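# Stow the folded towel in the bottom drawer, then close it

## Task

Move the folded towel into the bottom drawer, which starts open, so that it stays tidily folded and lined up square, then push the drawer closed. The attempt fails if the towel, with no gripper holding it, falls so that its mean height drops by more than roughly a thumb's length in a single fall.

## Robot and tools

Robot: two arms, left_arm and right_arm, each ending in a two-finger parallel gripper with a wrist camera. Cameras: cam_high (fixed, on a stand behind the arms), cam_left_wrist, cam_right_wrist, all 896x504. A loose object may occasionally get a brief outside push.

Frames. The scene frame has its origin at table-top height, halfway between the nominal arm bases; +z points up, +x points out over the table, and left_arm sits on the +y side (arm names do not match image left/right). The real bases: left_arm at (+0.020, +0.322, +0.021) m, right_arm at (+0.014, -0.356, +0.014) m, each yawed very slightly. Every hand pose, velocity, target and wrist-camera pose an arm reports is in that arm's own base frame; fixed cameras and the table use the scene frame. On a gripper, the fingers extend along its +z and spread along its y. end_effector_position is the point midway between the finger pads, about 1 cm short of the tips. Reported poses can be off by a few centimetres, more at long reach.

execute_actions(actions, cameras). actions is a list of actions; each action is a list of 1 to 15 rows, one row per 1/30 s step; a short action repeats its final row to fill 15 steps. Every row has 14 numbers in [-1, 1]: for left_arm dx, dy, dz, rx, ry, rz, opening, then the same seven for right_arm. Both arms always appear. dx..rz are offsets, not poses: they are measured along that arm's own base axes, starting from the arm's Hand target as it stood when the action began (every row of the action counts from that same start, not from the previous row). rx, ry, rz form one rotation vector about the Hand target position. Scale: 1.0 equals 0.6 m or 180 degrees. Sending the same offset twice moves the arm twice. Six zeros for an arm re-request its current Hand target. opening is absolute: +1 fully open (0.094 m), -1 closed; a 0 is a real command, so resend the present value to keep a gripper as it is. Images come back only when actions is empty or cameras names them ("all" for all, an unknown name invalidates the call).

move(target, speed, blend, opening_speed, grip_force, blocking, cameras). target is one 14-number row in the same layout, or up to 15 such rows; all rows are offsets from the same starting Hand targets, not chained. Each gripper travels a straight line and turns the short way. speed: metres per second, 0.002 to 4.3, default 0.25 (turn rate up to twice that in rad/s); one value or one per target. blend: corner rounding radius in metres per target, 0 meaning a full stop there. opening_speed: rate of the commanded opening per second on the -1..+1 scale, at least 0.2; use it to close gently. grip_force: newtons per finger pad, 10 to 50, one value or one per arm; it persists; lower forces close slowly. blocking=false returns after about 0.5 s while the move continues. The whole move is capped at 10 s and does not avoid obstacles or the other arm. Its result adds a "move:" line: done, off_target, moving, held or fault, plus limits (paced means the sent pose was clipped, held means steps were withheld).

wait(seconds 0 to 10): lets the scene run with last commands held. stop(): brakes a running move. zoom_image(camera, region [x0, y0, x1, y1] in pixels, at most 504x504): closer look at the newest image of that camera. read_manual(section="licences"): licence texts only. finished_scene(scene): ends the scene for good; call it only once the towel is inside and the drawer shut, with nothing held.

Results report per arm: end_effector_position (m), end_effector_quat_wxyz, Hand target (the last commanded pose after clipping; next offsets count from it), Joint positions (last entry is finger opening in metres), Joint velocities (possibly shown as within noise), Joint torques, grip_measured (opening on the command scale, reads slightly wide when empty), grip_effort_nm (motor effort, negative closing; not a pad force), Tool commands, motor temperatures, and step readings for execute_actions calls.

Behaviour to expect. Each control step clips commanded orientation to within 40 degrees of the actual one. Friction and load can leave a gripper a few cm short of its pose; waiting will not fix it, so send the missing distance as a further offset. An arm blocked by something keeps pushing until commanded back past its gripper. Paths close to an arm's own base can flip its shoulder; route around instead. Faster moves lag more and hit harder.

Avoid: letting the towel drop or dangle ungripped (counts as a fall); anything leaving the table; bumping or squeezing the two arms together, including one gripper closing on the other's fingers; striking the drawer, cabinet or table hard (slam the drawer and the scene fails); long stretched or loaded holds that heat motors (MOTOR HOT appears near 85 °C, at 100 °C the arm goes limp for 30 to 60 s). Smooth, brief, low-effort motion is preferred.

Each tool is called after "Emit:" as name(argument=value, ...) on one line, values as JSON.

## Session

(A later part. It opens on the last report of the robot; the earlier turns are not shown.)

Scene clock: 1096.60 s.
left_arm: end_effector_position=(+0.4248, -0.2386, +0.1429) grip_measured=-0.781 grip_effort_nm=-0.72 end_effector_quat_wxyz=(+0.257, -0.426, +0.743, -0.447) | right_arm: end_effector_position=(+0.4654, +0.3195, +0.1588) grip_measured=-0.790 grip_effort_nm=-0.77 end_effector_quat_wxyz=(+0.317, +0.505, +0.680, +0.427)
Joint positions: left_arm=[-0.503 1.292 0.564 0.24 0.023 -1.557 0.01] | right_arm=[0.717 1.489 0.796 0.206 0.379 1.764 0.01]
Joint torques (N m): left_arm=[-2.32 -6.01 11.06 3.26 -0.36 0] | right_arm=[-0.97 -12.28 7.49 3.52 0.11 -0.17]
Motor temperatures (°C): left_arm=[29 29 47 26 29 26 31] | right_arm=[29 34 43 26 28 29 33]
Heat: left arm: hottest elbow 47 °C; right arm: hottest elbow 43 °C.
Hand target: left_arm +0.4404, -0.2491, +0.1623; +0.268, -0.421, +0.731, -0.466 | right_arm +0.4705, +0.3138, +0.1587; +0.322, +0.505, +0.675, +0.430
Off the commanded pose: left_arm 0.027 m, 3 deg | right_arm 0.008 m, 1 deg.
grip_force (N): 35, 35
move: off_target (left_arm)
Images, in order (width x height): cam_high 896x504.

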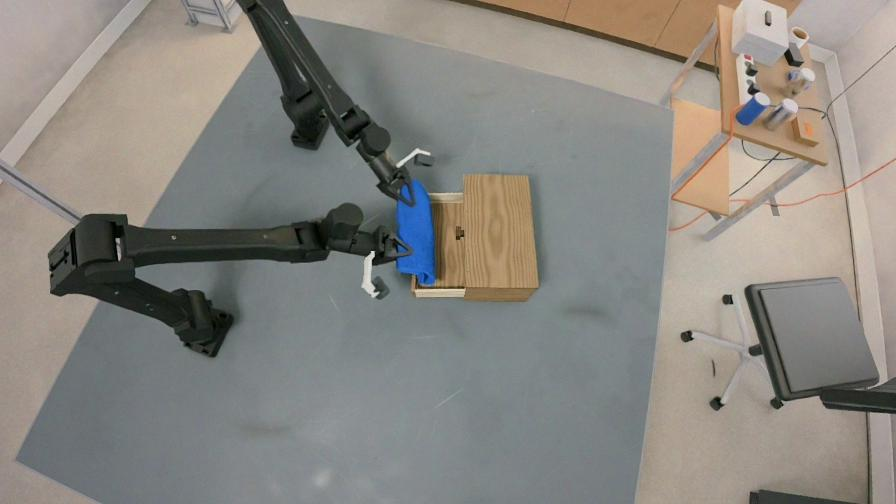

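Emit:
move(target=[0.0067, -0.03, -0.085, 0, 0, 0, -1, 0.0075, -0.024, -0.085, 0, 0, 0, -1], speed=0.06, cameras=["all"])

Emit:
zoom_image(camera="cam_high", region=[360, 130, 560, 320])

Scene clock: 1111.70 s.
left_arm: end_effector_position=(+0.4369, -0.2584, +0.1023) grip_measured=-0.781 grip_effort_nm=-0.72 end_effector_quat_wxyz=(+0.263, -0.425, +0.739, -0.452) | right_arm: end_effector_position=(+0.4732, +0.3034, +0.1177) grip_measured=-0.791 grip_effort_nm=-0.77 end_effector_quat_wxyz=(+0.321, +0.506, +0.673, +0.434)
Joint positions: left_arm=[-0.538 1.464 0.564 0.429 -0.014 -1.572 0.01] | right_arm=[0.678 1.577 0.734 0.383 0.352 1.748 0.01]
Joint torques (N m): left_arm=[-2.08 -7.18 8.12 3.44 -0.28 0.04] | right_arm=[-0.44 -11.93 6.46 3.3 -0.17 -0.16]
Heat: left arm: hottest elbow 49 °C; right arm: hottest elbow 43 °C.
Hand target: left_arm +0.4445, -0.2671, +0.1115; +0.268, -0.421, +0.731, -0.466 | right_arm +0.4750, +0.2995, +0.1078; +0.322, +0.505, +0.675, +0.430
Off the commanded pose: left_arm 0.015 m, 2 deg | right_arm 0.011 m, 1 deg.
grip_force (N): 35, 35
move: off_target (left_arm, right_arm)

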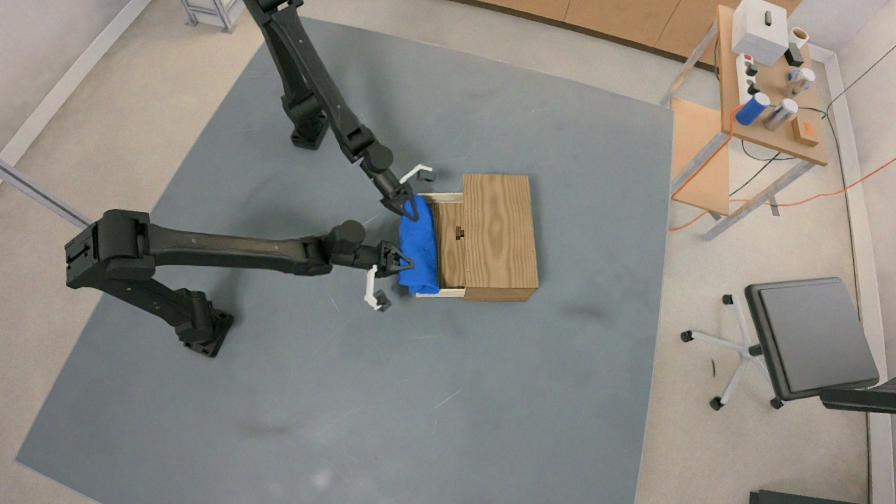

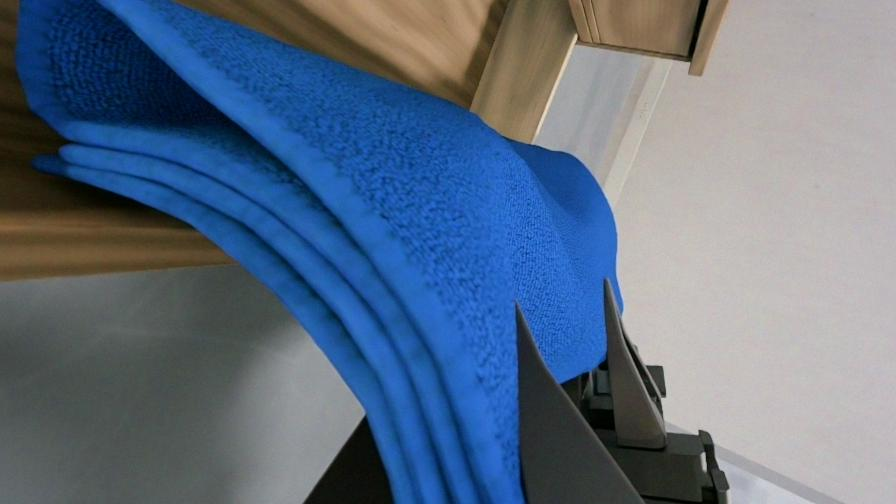

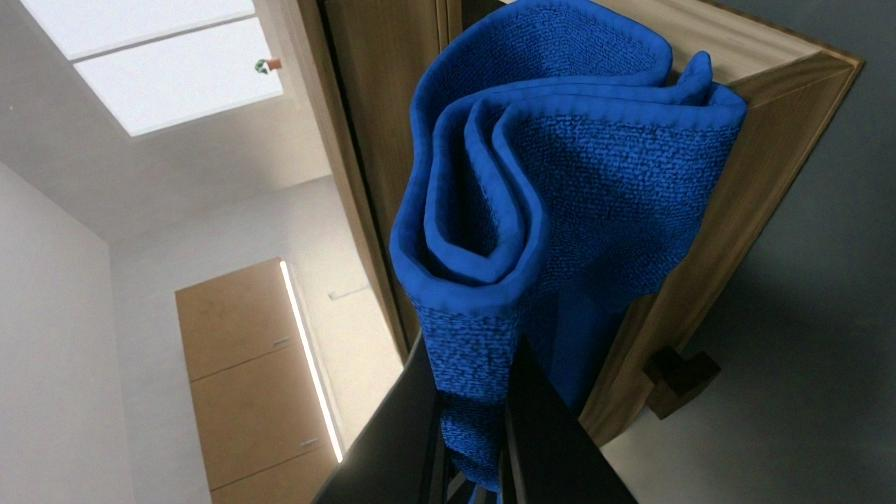

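Scaled by 2.520 from the camera's 896x504 image, which has a finer 1280x720 frame.

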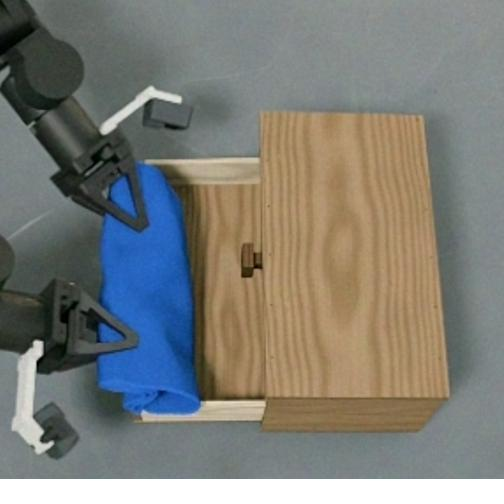

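Emit:
move(target=[-0.006, 0.022, 0.06, 0, 0, 0, -1, -0.0062, 0.019, 0.05, 0, 0, 0, -1], speed=0.06, cameras=["all"])

Emit:
zoom_image(camera="cam_high", region=[360, 130, 560, 320])

Scene clock: 1128.53 s.
left_arm: end_effector_position=(+0.4294, -0.2526, +0.1244) grip_measured=-0.781 grip_effort_nm=-0.72 end_effector_quat_wxyz=(+0.256, -0.425, +0.741, -0.452) | right_arm: end_effector_position=(+0.4666, +0.2995, +0.1178) grip_measured=-0.791 grip_effort_nm=-0.77 end_effector_quat_wxyz=(+0.321, +0.509, +0.683, +0.415)
Joint positions: left_arm=[-0.529 1.374 0.564 0.333 0.005 -1.572 0.01] | right_arm=[0.684 1.551 0.734 0.314 0.365 1.747 0.01]
Joint torques (N m): left_arm=[-1.08 -9.29 9.7 1.91 -0.09 0.11] | right_arm=[0.38 -15.62 9.68 1.78 0.38 -0.13]
Heat: left arm: hottest elbow 48 °C; right arm: hottest elbow 42 °C.
Hand target: left_arm +0.4410, -0.2537, +0.1475; +0.268, -0.421, +0.731, -0.466 | right_arm +0.4713, +0.3109, +0.1378; +0.322, +0.505, +0.675, +0.430
Off the commanded pose: left_arm 0.026 m, 2 deg | right_arm 0.023 m, 2 deg.
grip_force (N): 35, 35
move: off_target (left_arm, right_arm)

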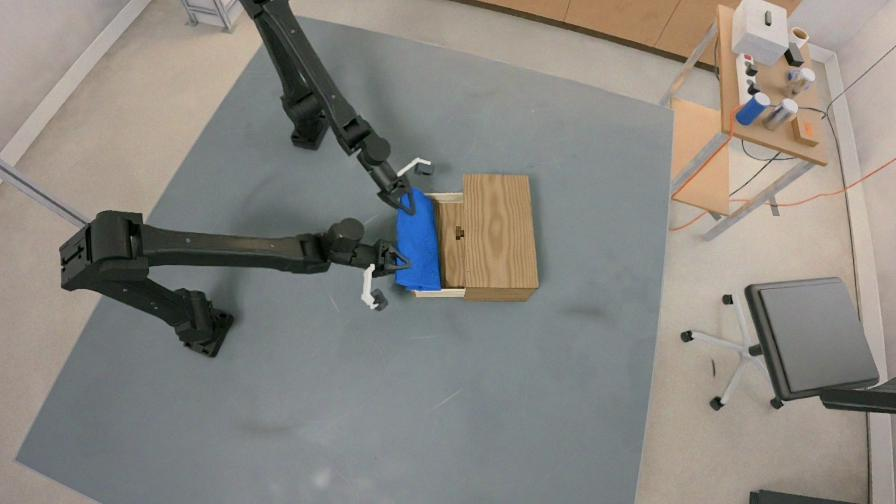

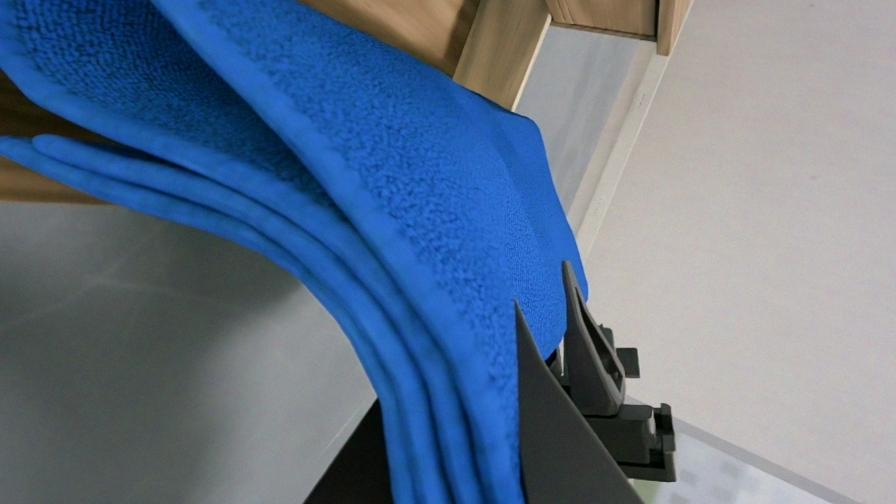

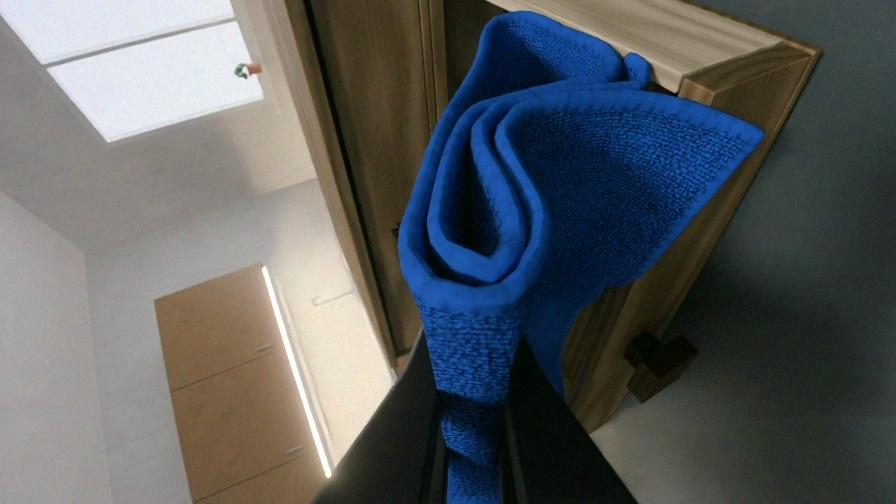

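Scaled by 2.520 from the camera's 896x504 image, which has a finer 1280x720 frame.

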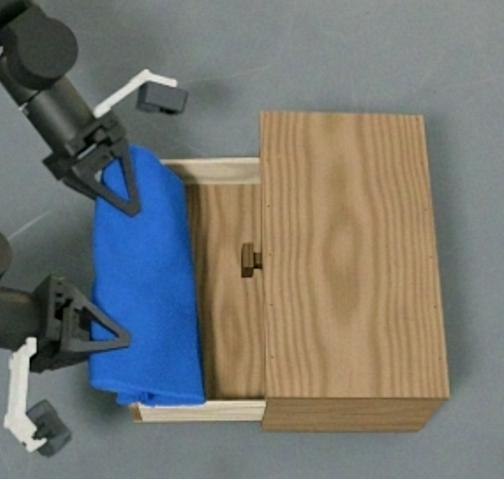

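Emit:
move(target=[0.068, 0.0345, 0.05, 0, 0, 0, -1, 0.0745, 0.04, 0.06, 0, 0, 0, -1], speed=0.06, cameras=["all"])

Emit:
zoom_image(camera="cam_high", region=[360, 130, 560, 320])

Scene clock: 1158.47 s.
left_arm: end_effector_position=(+0.4604, -0.2298, +0.1445) grip_measured=-0.781 grip_effort_nm=-0.72 end_effector_quat_wxyz=(+0.249, -0.429, +0.744, -0.448) | right_arm: end_effector_position=(+0.4975, +0.3273, +0.1586) grip_measured=-0.791 grip_effort_nm=-0.77 end_effector_quat_wxyz=(+0.317, +0.506, +0.682, +0.421)
Joint positions: left_arm=[-0.429 1.364 0.641 0.225 0.098 -1.535 0.01] | right_arm=[0.684 1.559 0.883 0.183 0.354 1.747 0.01]
Joint torques (N m): left_arm=[-0.56 -9.52 12.36 1.81 -0.11 0.19] | right_arm=[-1.03 -13.1 12.56 1.87 0.01 -0.25]
Heat: left arm: hottest elbow 49 °C; right arm: hottest elbow 44 °C.
Hand target: left_arm +0.4817, -0.2332, +0.1774; +0.268, -0.421, +0.731, -0.466 | right_arm +0.5160, +0.3349, +0.1739; +0.322, +0.505, +0.675, +0.430
Off the commanded pose: left_arm 0.039 m, 3 deg | right_arm 0.025 m, 1 deg.
grip_force (N): 35, 35
move: off_target (left_arm, right_arm)

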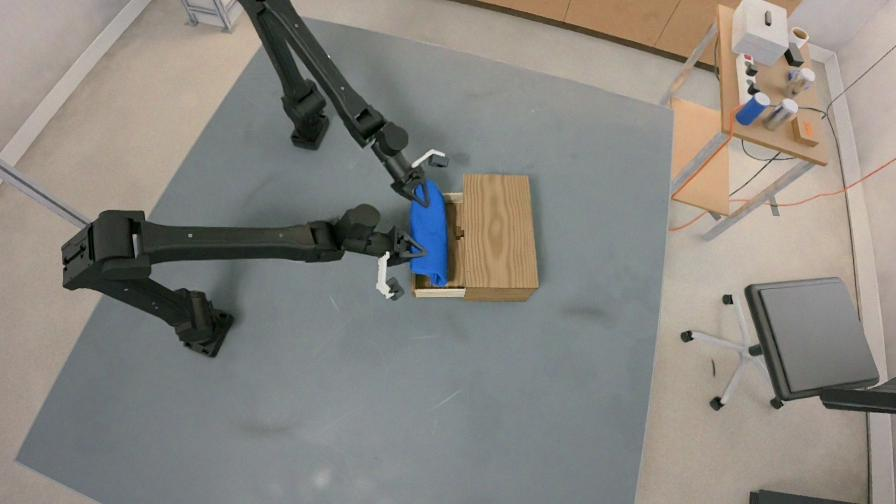

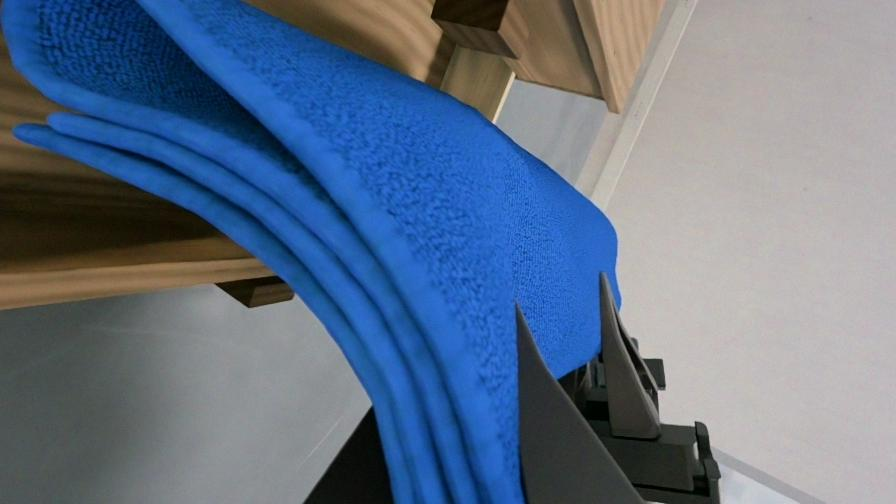

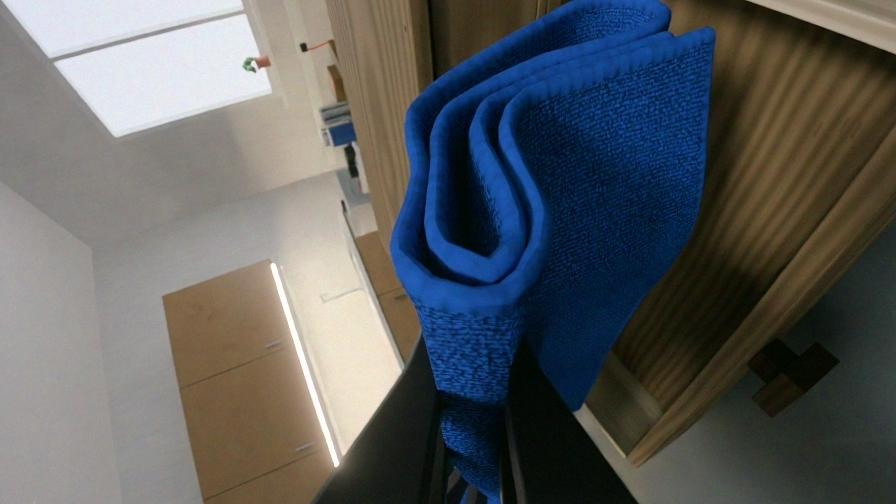

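Scaled by 2.520 from the camera's 896x504 image, which has a finer 1280x720 frame.

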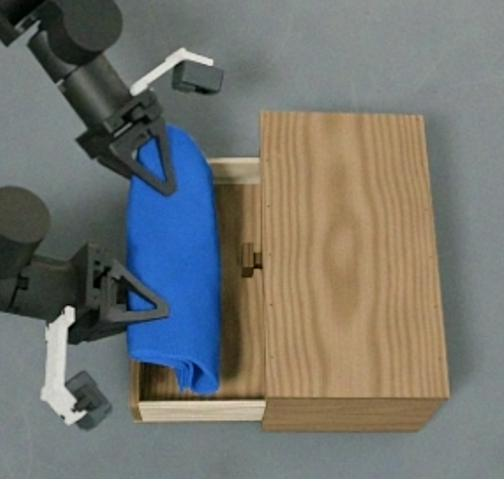

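Emit:
move(target=[-0.0023, -0.0205, -0.132, 0, 0, 0, -1, -0.0067, -0.03, -0.163, 0, 0, 0, -1], speed=0.06, cameras=["all"])

Emit:
zoom_image(camera="cam_high", region=[360, 130, 560, 320])

Scene clock: 1177.47 s.
left_arm: end_effector_position=(+0.4810, -0.2393, +0.0979) grip_measured=-0.781 grip_effort_nm=-0.72 end_effector_quat_wxyz=(+0.267, -0.426, +0.733, -0.458) | right_arm: end_effector_position=(+0.5096, +0.3209, +0.0851) grip_measured=-0.791 grip_effort_nm=-0.77 end_effector_quat_wxyz=(+0.320, +0.507, +0.674, +0.432)
Joint positions: left_arm=[-0.437 1.553 0.634 0.465 0.073 -1.534 0.01] | right_arm=[0.657 1.736 0.827 0.447 0.333 1.739 0.01]
Joint torques (N m): left_arm=[-3.14 -8.88 6.39 3.32 -0.21 0.04] | right_arm=[-0.97 -14.68 6.37 3.21 -0.12 -0.24]
Heat: left arm: hottest elbow 49 °C; right arm: hottest elbow 47 °C.
Hand target: left_arm +0.4804, -0.2454, +0.0982; +0.268, -0.421, +0.731, -0.466 | right_arm +0.5120, +0.3168, +0.0760; +0.322, +0.505, +0.675, +0.430
Off the commanded pose: left_arm 0.006 m, 1 deg | right_arm 0.010 m, 0 deg.
grip_force (N): 35, 35
move: done

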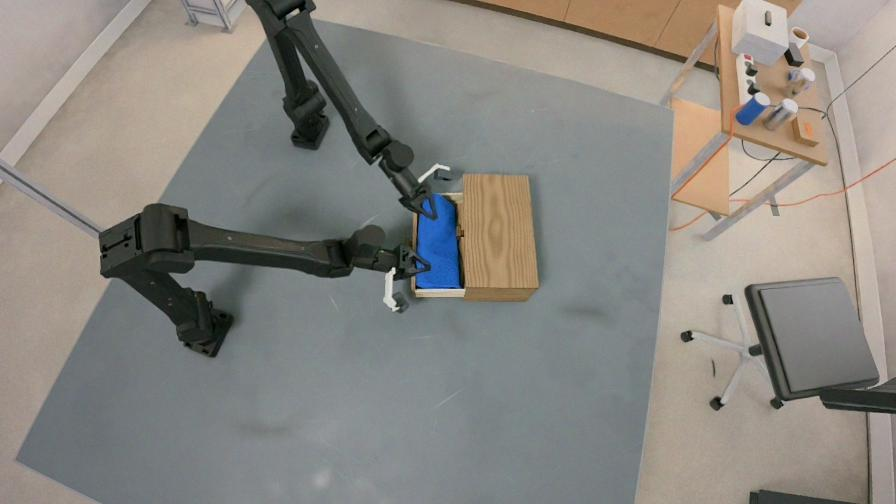

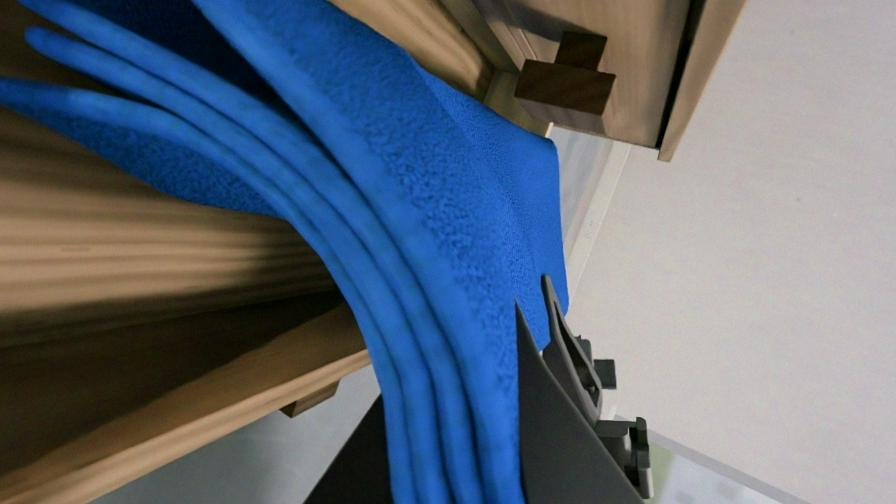

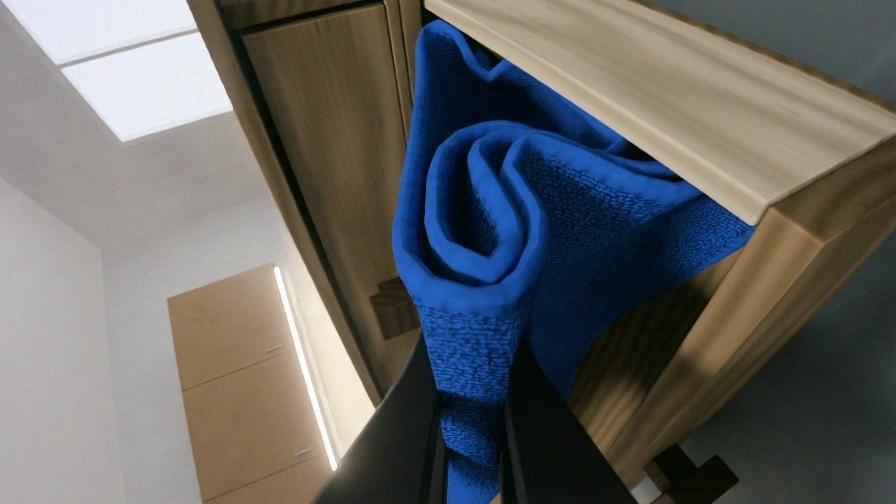

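Scaled by 2.520 from the camera's 896x504 image, which has a finer 1280x720 frame.

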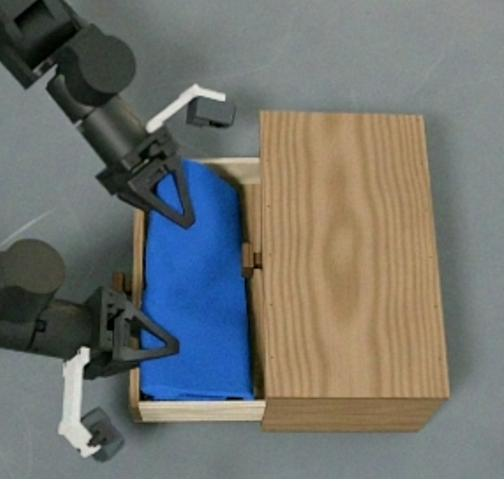

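Emit:
move(target=[-0.0027, 0.0097, -0.048, 0.0494, 0.087, 0, -1, 0.0158, 0.0157, -0.032, -0.0284, 0.0959, 0, -1], speed=0.05, cameras=["all"])

Emit:
zoom_image(camera="cam_high", region=[360, 130, 560, 320])

Scene clock: 1213.33 s.
left_arm: end_effector_position=(+0.4602, -0.2314, +0.0526) grip_measured=-0.781 grip_effort_nm=-0.72 end_effector_quat_wxyz=(+0.186, -0.465, +0.797, -0.337) | right_arm: end_effector_position=(+0.5015, +0.3239, +0.0516) grip_measured=-0.791 grip_effort_nm=-0.77 end_effector_quat_wxyz=(+0.237, +0.540, +0.744, +0.315)
Joint positions: left_arm=[-0.442 1.553 0.719 0.05 0.068 -1.527 0.01] | right_arm=[0.647 1.741 0.963 -0.015 0.251 1.799 0.01]
Joint torques (N m): left_arm=[-1.96 -9.23 10.73 1.37 -0.32 0.15] | right_arm=[-1.38 -15.33 10.92 1.32 0.11 0.02]
Heat: left arm: hottest elbow 46 °C; right arm: hottest elbow 44 °C.
Hand target: left_arm +0.4787, -0.2395, +0.0693; +0.198, -0.458, +0.794, -0.346 | right_arm +0.5215, +0.3263, +0.0569; +0.239, +0.549, +0.734, +0.319
Off the commanded pose: left_arm 0.026 m, 2 deg | right_arm 0.021 m, 2 deg.
grip_force (N): 35, 35
move: off_target (left_arm, right_arm)

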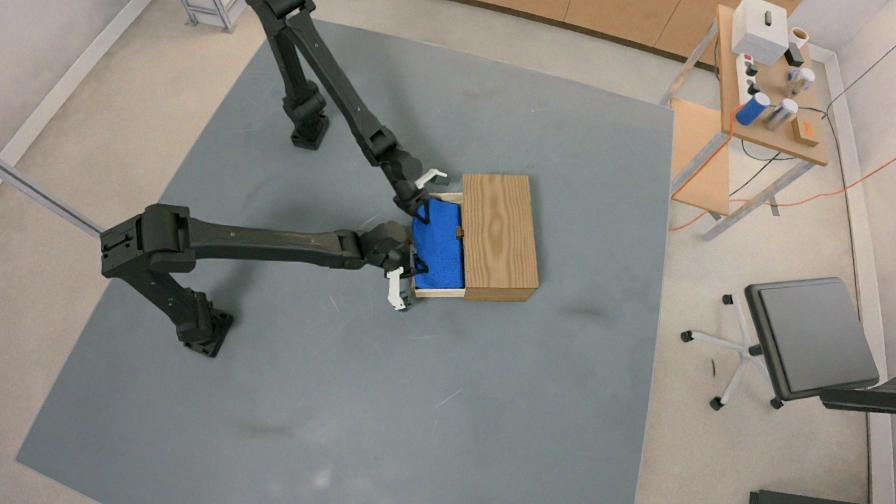

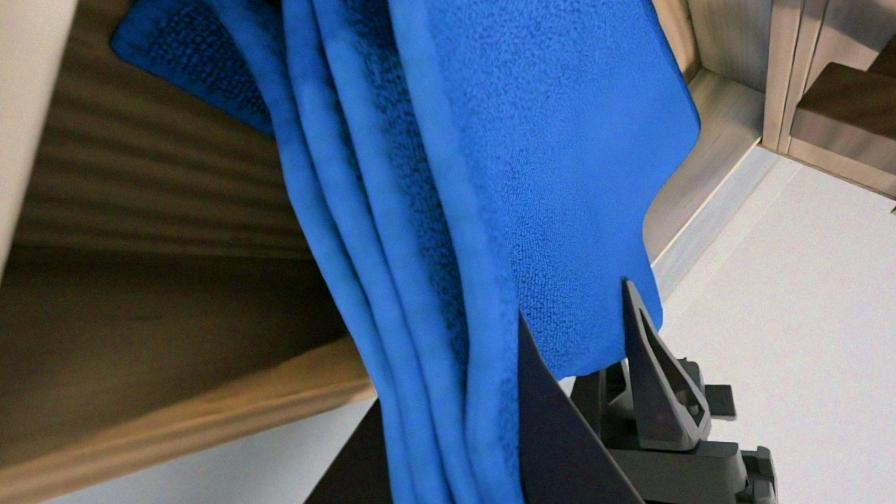

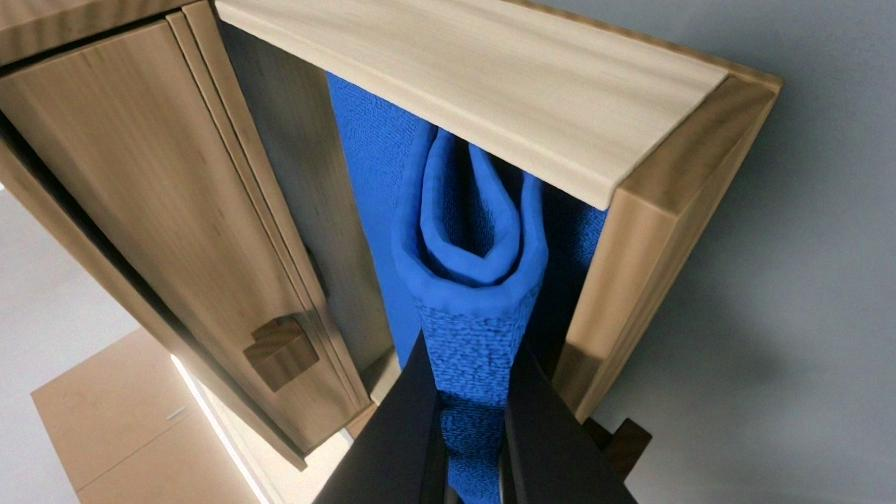

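Scaled by 2.520 from the camera's 896x504 image, which has a finer 1280x720 frame.

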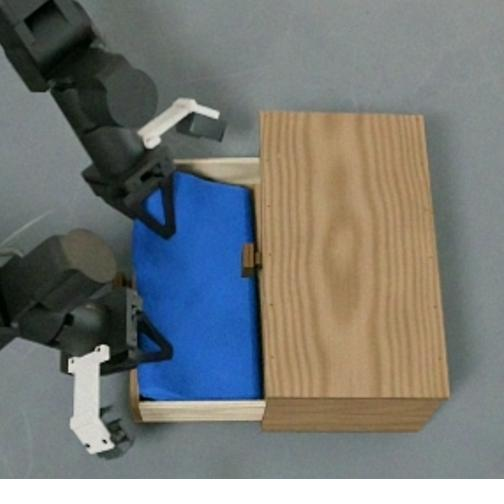

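Emit:
move(target=[0.04, 0.011, 0, 0, 0, 0, -1, 0.04, 0.013, 0, 0, 0, 0, -1], speed=0.04, cameras=["all"])

Emit:
zoom_image(camera="cam_high", region=[360, 130, 560, 320])

Scene clock: 1232.90 s.
left_arm: end_effector_position=(+0.4811, -0.2279, +0.0558) grip_measured=-0.781 grip_effort_nm=-0.73 end_effector_quat_wxyz=(+0.188, -0.463, +0.798, -0.337) | right_arm: end_effector_position=(+0.5252, +0.3306, +0.0513) grip_measured=-0.791 grip_effort_nm=-0.77 end_effector_quat_wxyz=(+0.236, +0.545, +0.741, +0.315)
Joint positions: left_arm=[-0.413 1.584 0.768 0.034 0.088 -1.501 0.01] | right_arm=[0.63 1.788 1.035 -0.038 0.241 1.799 0.01]
Joint torques (N m): left_arm=[-0.91 -8.7 11.32 1.58 -0.05 0.13] | right_arm=[-0.97 -15.79 11.56 1.16 0.1 -0.15]
Heat: left arm: hottest elbow 46 °C; right arm: hottest elbow 46 °C.
Hand target: left_arm +0.5027, -0.2330, +0.0694; +0.198, -0.458, +0.794, -0.347 | right_arm +0.5454, +0.3342, +0.0570; +0.239, +0.549, +0.734, +0.319
Off the commanded pose: left_arm 0.026 m, 2 deg | right_arm 0.021 m, 1 deg.
grip_force (N): 35, 35
move: off_target (left_arm, right_arm)

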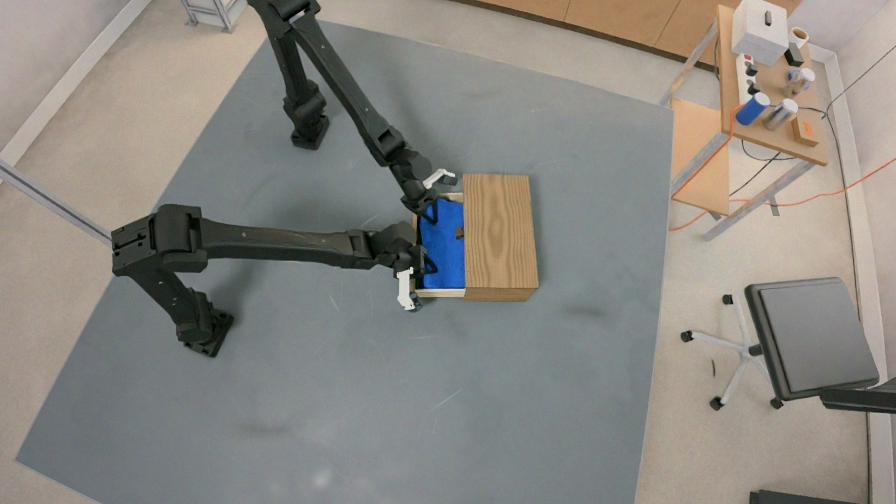

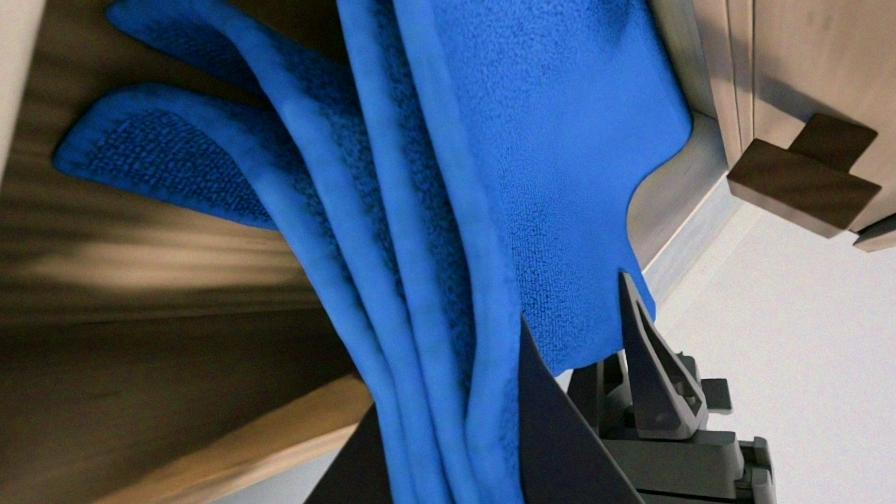

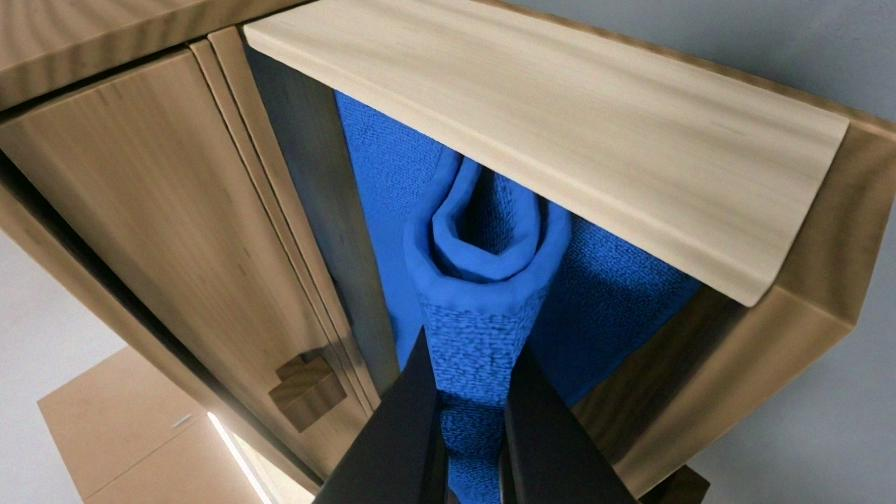

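Scaled by 2.520 from the camera's 896x504 image, which has a finer 1280x720 frame.

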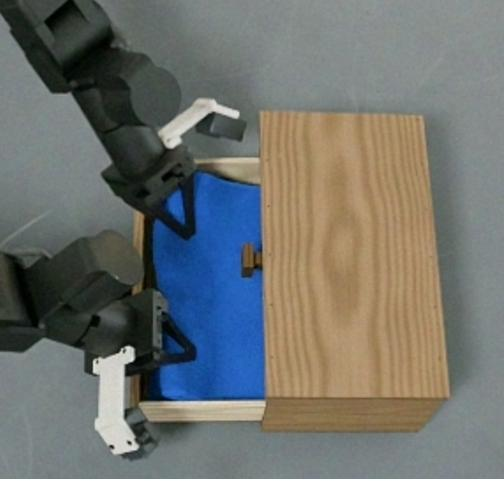

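Emit:
move(target=[0, 0, 0.15, -0.091, 0.063, 0.017, -1, 0, 0, 0.14, -0.0172, 0.0528, 0, -1], speed=0.06, cameras=["all"])

Emit:
zoom_image(camera="cam_high", region=[360, 130, 560, 320])

Scene clock: 1317.57 s.
left_arm: end_effector_position=(+0.4788, -0.2280, +0.1152) grip_measured=-0.781 grip_effort_nm=-0.72 end_effector_quat_wxyz=(+0.041, -0.544, +0.751, -0.372) | right_arm: end_effector_position=(+0.5242, +0.3326, +0.1075) grip_measured=-0.791 grip_effort_nm=-0.77 end_effector_quat_wxyz=(+0.183, +0.559, +0.776, +0.228)
Joint positions: left_arm=[-0.334 1.489 0.887 -0.268 0.339 -1.713 0.01] | right_arm=[0.62 1.736 1.25 -0.52 0.192 1.813 0.01]
Joint torques (N m): left_arm=[-1.2 -12.63 13.09 1.37 0.16 -0.03] | right_arm=[-1.2 -19.84 12.74 1.35 0.29 -0.02]
Motor temperatures (°C): left_arm=[29 28 50 26 29 26 31] | right_arm=[29 35 50 26 28 29 33]
Heat: left arm: hottest elbow 50 °C; right arm: hottest elbow 50 °C.
Hand target: left_arm +0.5028, -0.2330, +0.1595; +0.061, -0.534, +0.740, -0.404 | right_arm +0.5454, +0.3342, +0.1407; +0.192, +0.567, +0.760, +0.252
Off the commanded pose: left_arm 0.051 m, 5 deg | right_arm 0.040 m, 4 deg.
grip_force (N): 35, 35
move: off_target (left_arm, right_arm)

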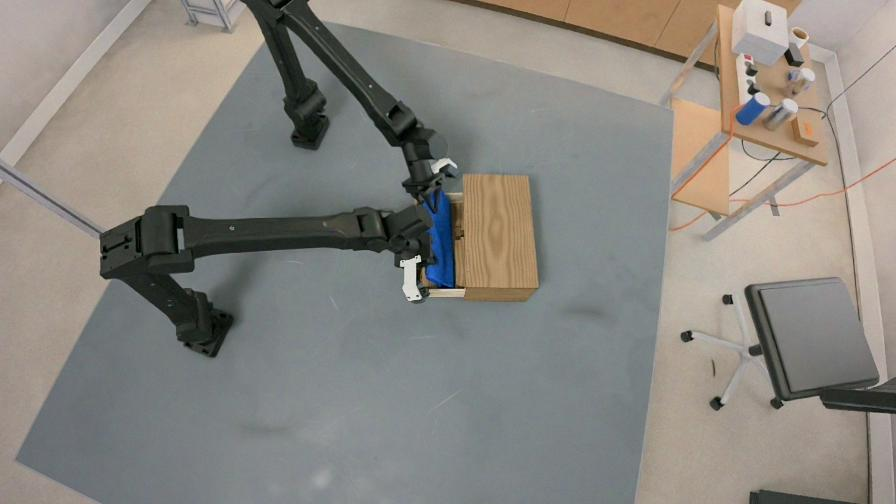

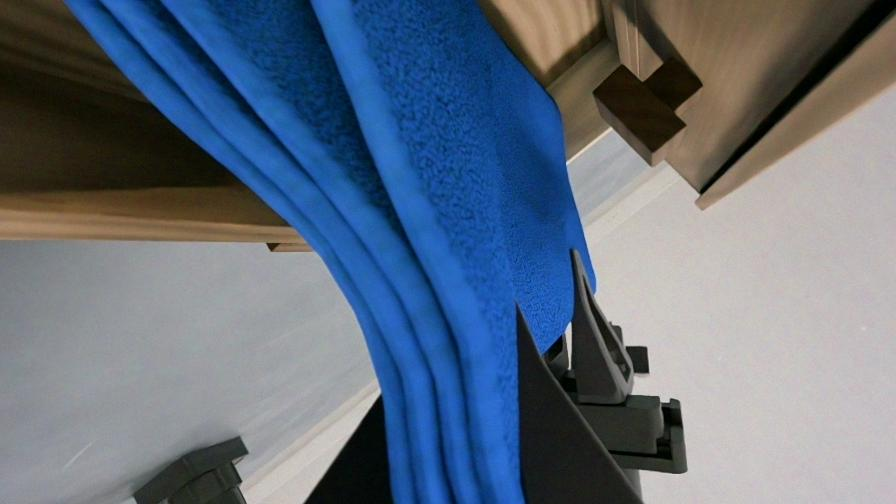

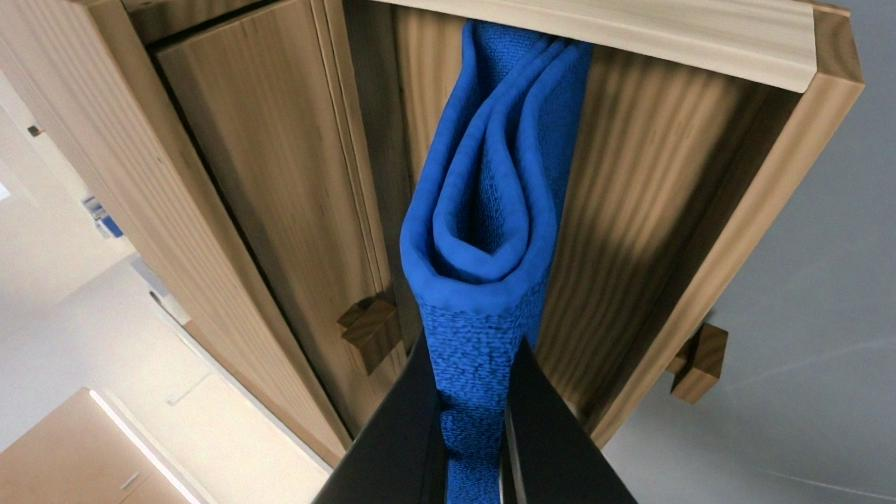

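Scaled by 2.520 from the camera's 896x504 image, which has a finer 1280x720 frame.

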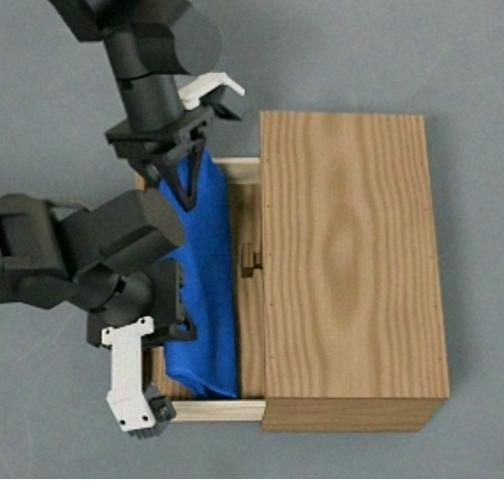

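Emit:
move(target=[0.012, 0.0108, -0.124, 0, 0, 0, -1, 0.0177, 0.008, -0.1045, 0, 0, 0, -1], speed=0.05, cameras=["all"])

Emit:
zoom_image(camera="cam_high", region=[360, 130, 560, 320])

Scene clock: 1340.50 s.
left_arm: end_effector_position=(+0.5008, -0.2271, +0.0848) grip_measured=-0.781 grip_effort_nm=-0.72 end_effector_quat_wxyz=(+0.051, -0.543, +0.740, -0.392) | right_arm: end_effector_position=(+0.5442, +0.3385, +0.0845) grip_measured=-0.791 grip_effort_nm=-0.77 end_effector_quat_wxyz=(+0.191, +0.561, +0.766, +0.248)
Joint positions: left_arm=[-0.316 1.586 0.874 -0.109 0.351 -1.722 0.01] | right_arm=[0.609 1.798 1.25 -0.411 0.192 1.813 0.01]
Joint torques (N m): left_arm=[-1.26 -9 7.84 3.52 0.23 0.22] | right_arm=[-0.73 -16.15 9.7 2.59 0.15 -0.12]
Heat: left arm: hottest elbow 50 °C; right arm: hottest elbow 49 °C.
Hand target: left_arm +0.5099, -0.2266, +0.0850; +0.060, -0.534, +0.740, -0.404 | right_arm +0.5560, +0.3390, +0.0781; +0.192, +0.567, +0.760, +0.252
Off the commanded pose: left_arm 0.009 m, 2 deg | right_arm 0.013 m, 1 deg.
grip_force (N): 35, 35
move: off_target (right_arm)

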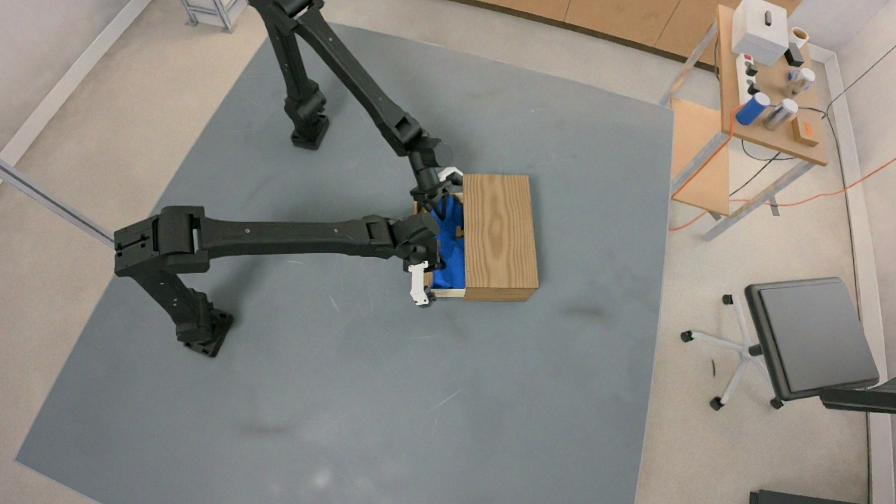

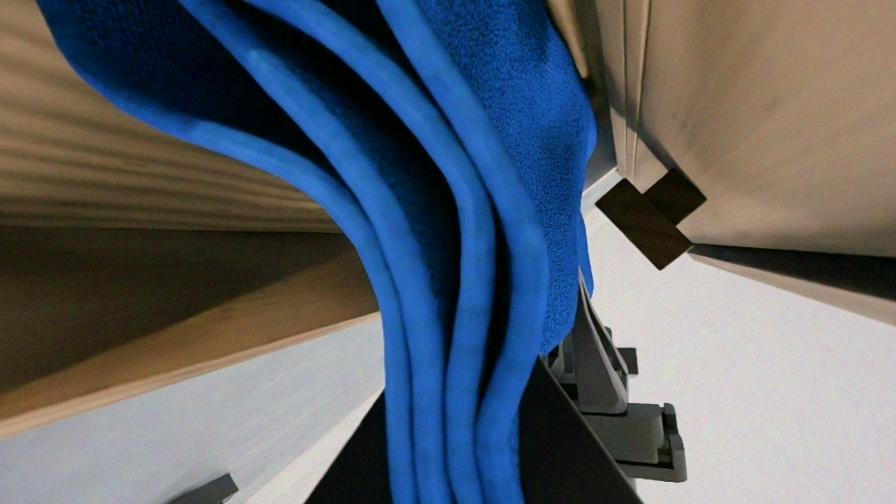

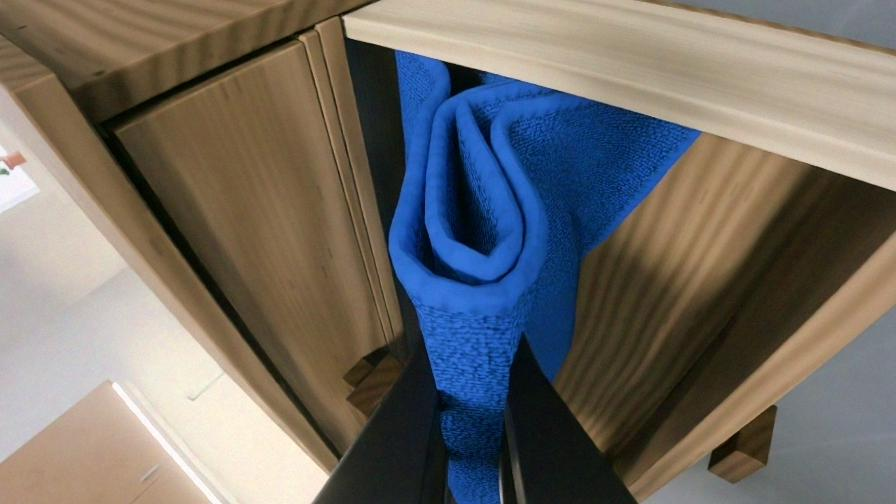

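Scaled by 2.520 from the camera's 896x504 image, which has a finer 1280x720 frame.

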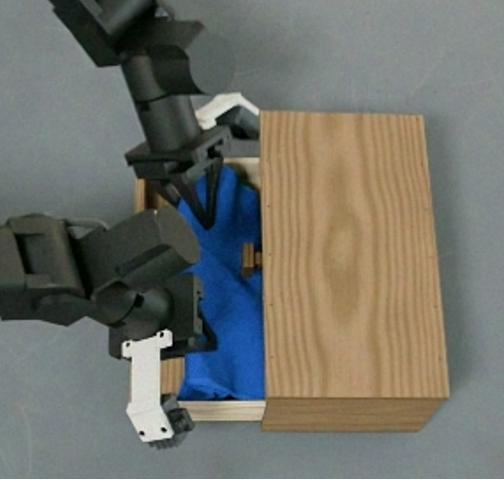

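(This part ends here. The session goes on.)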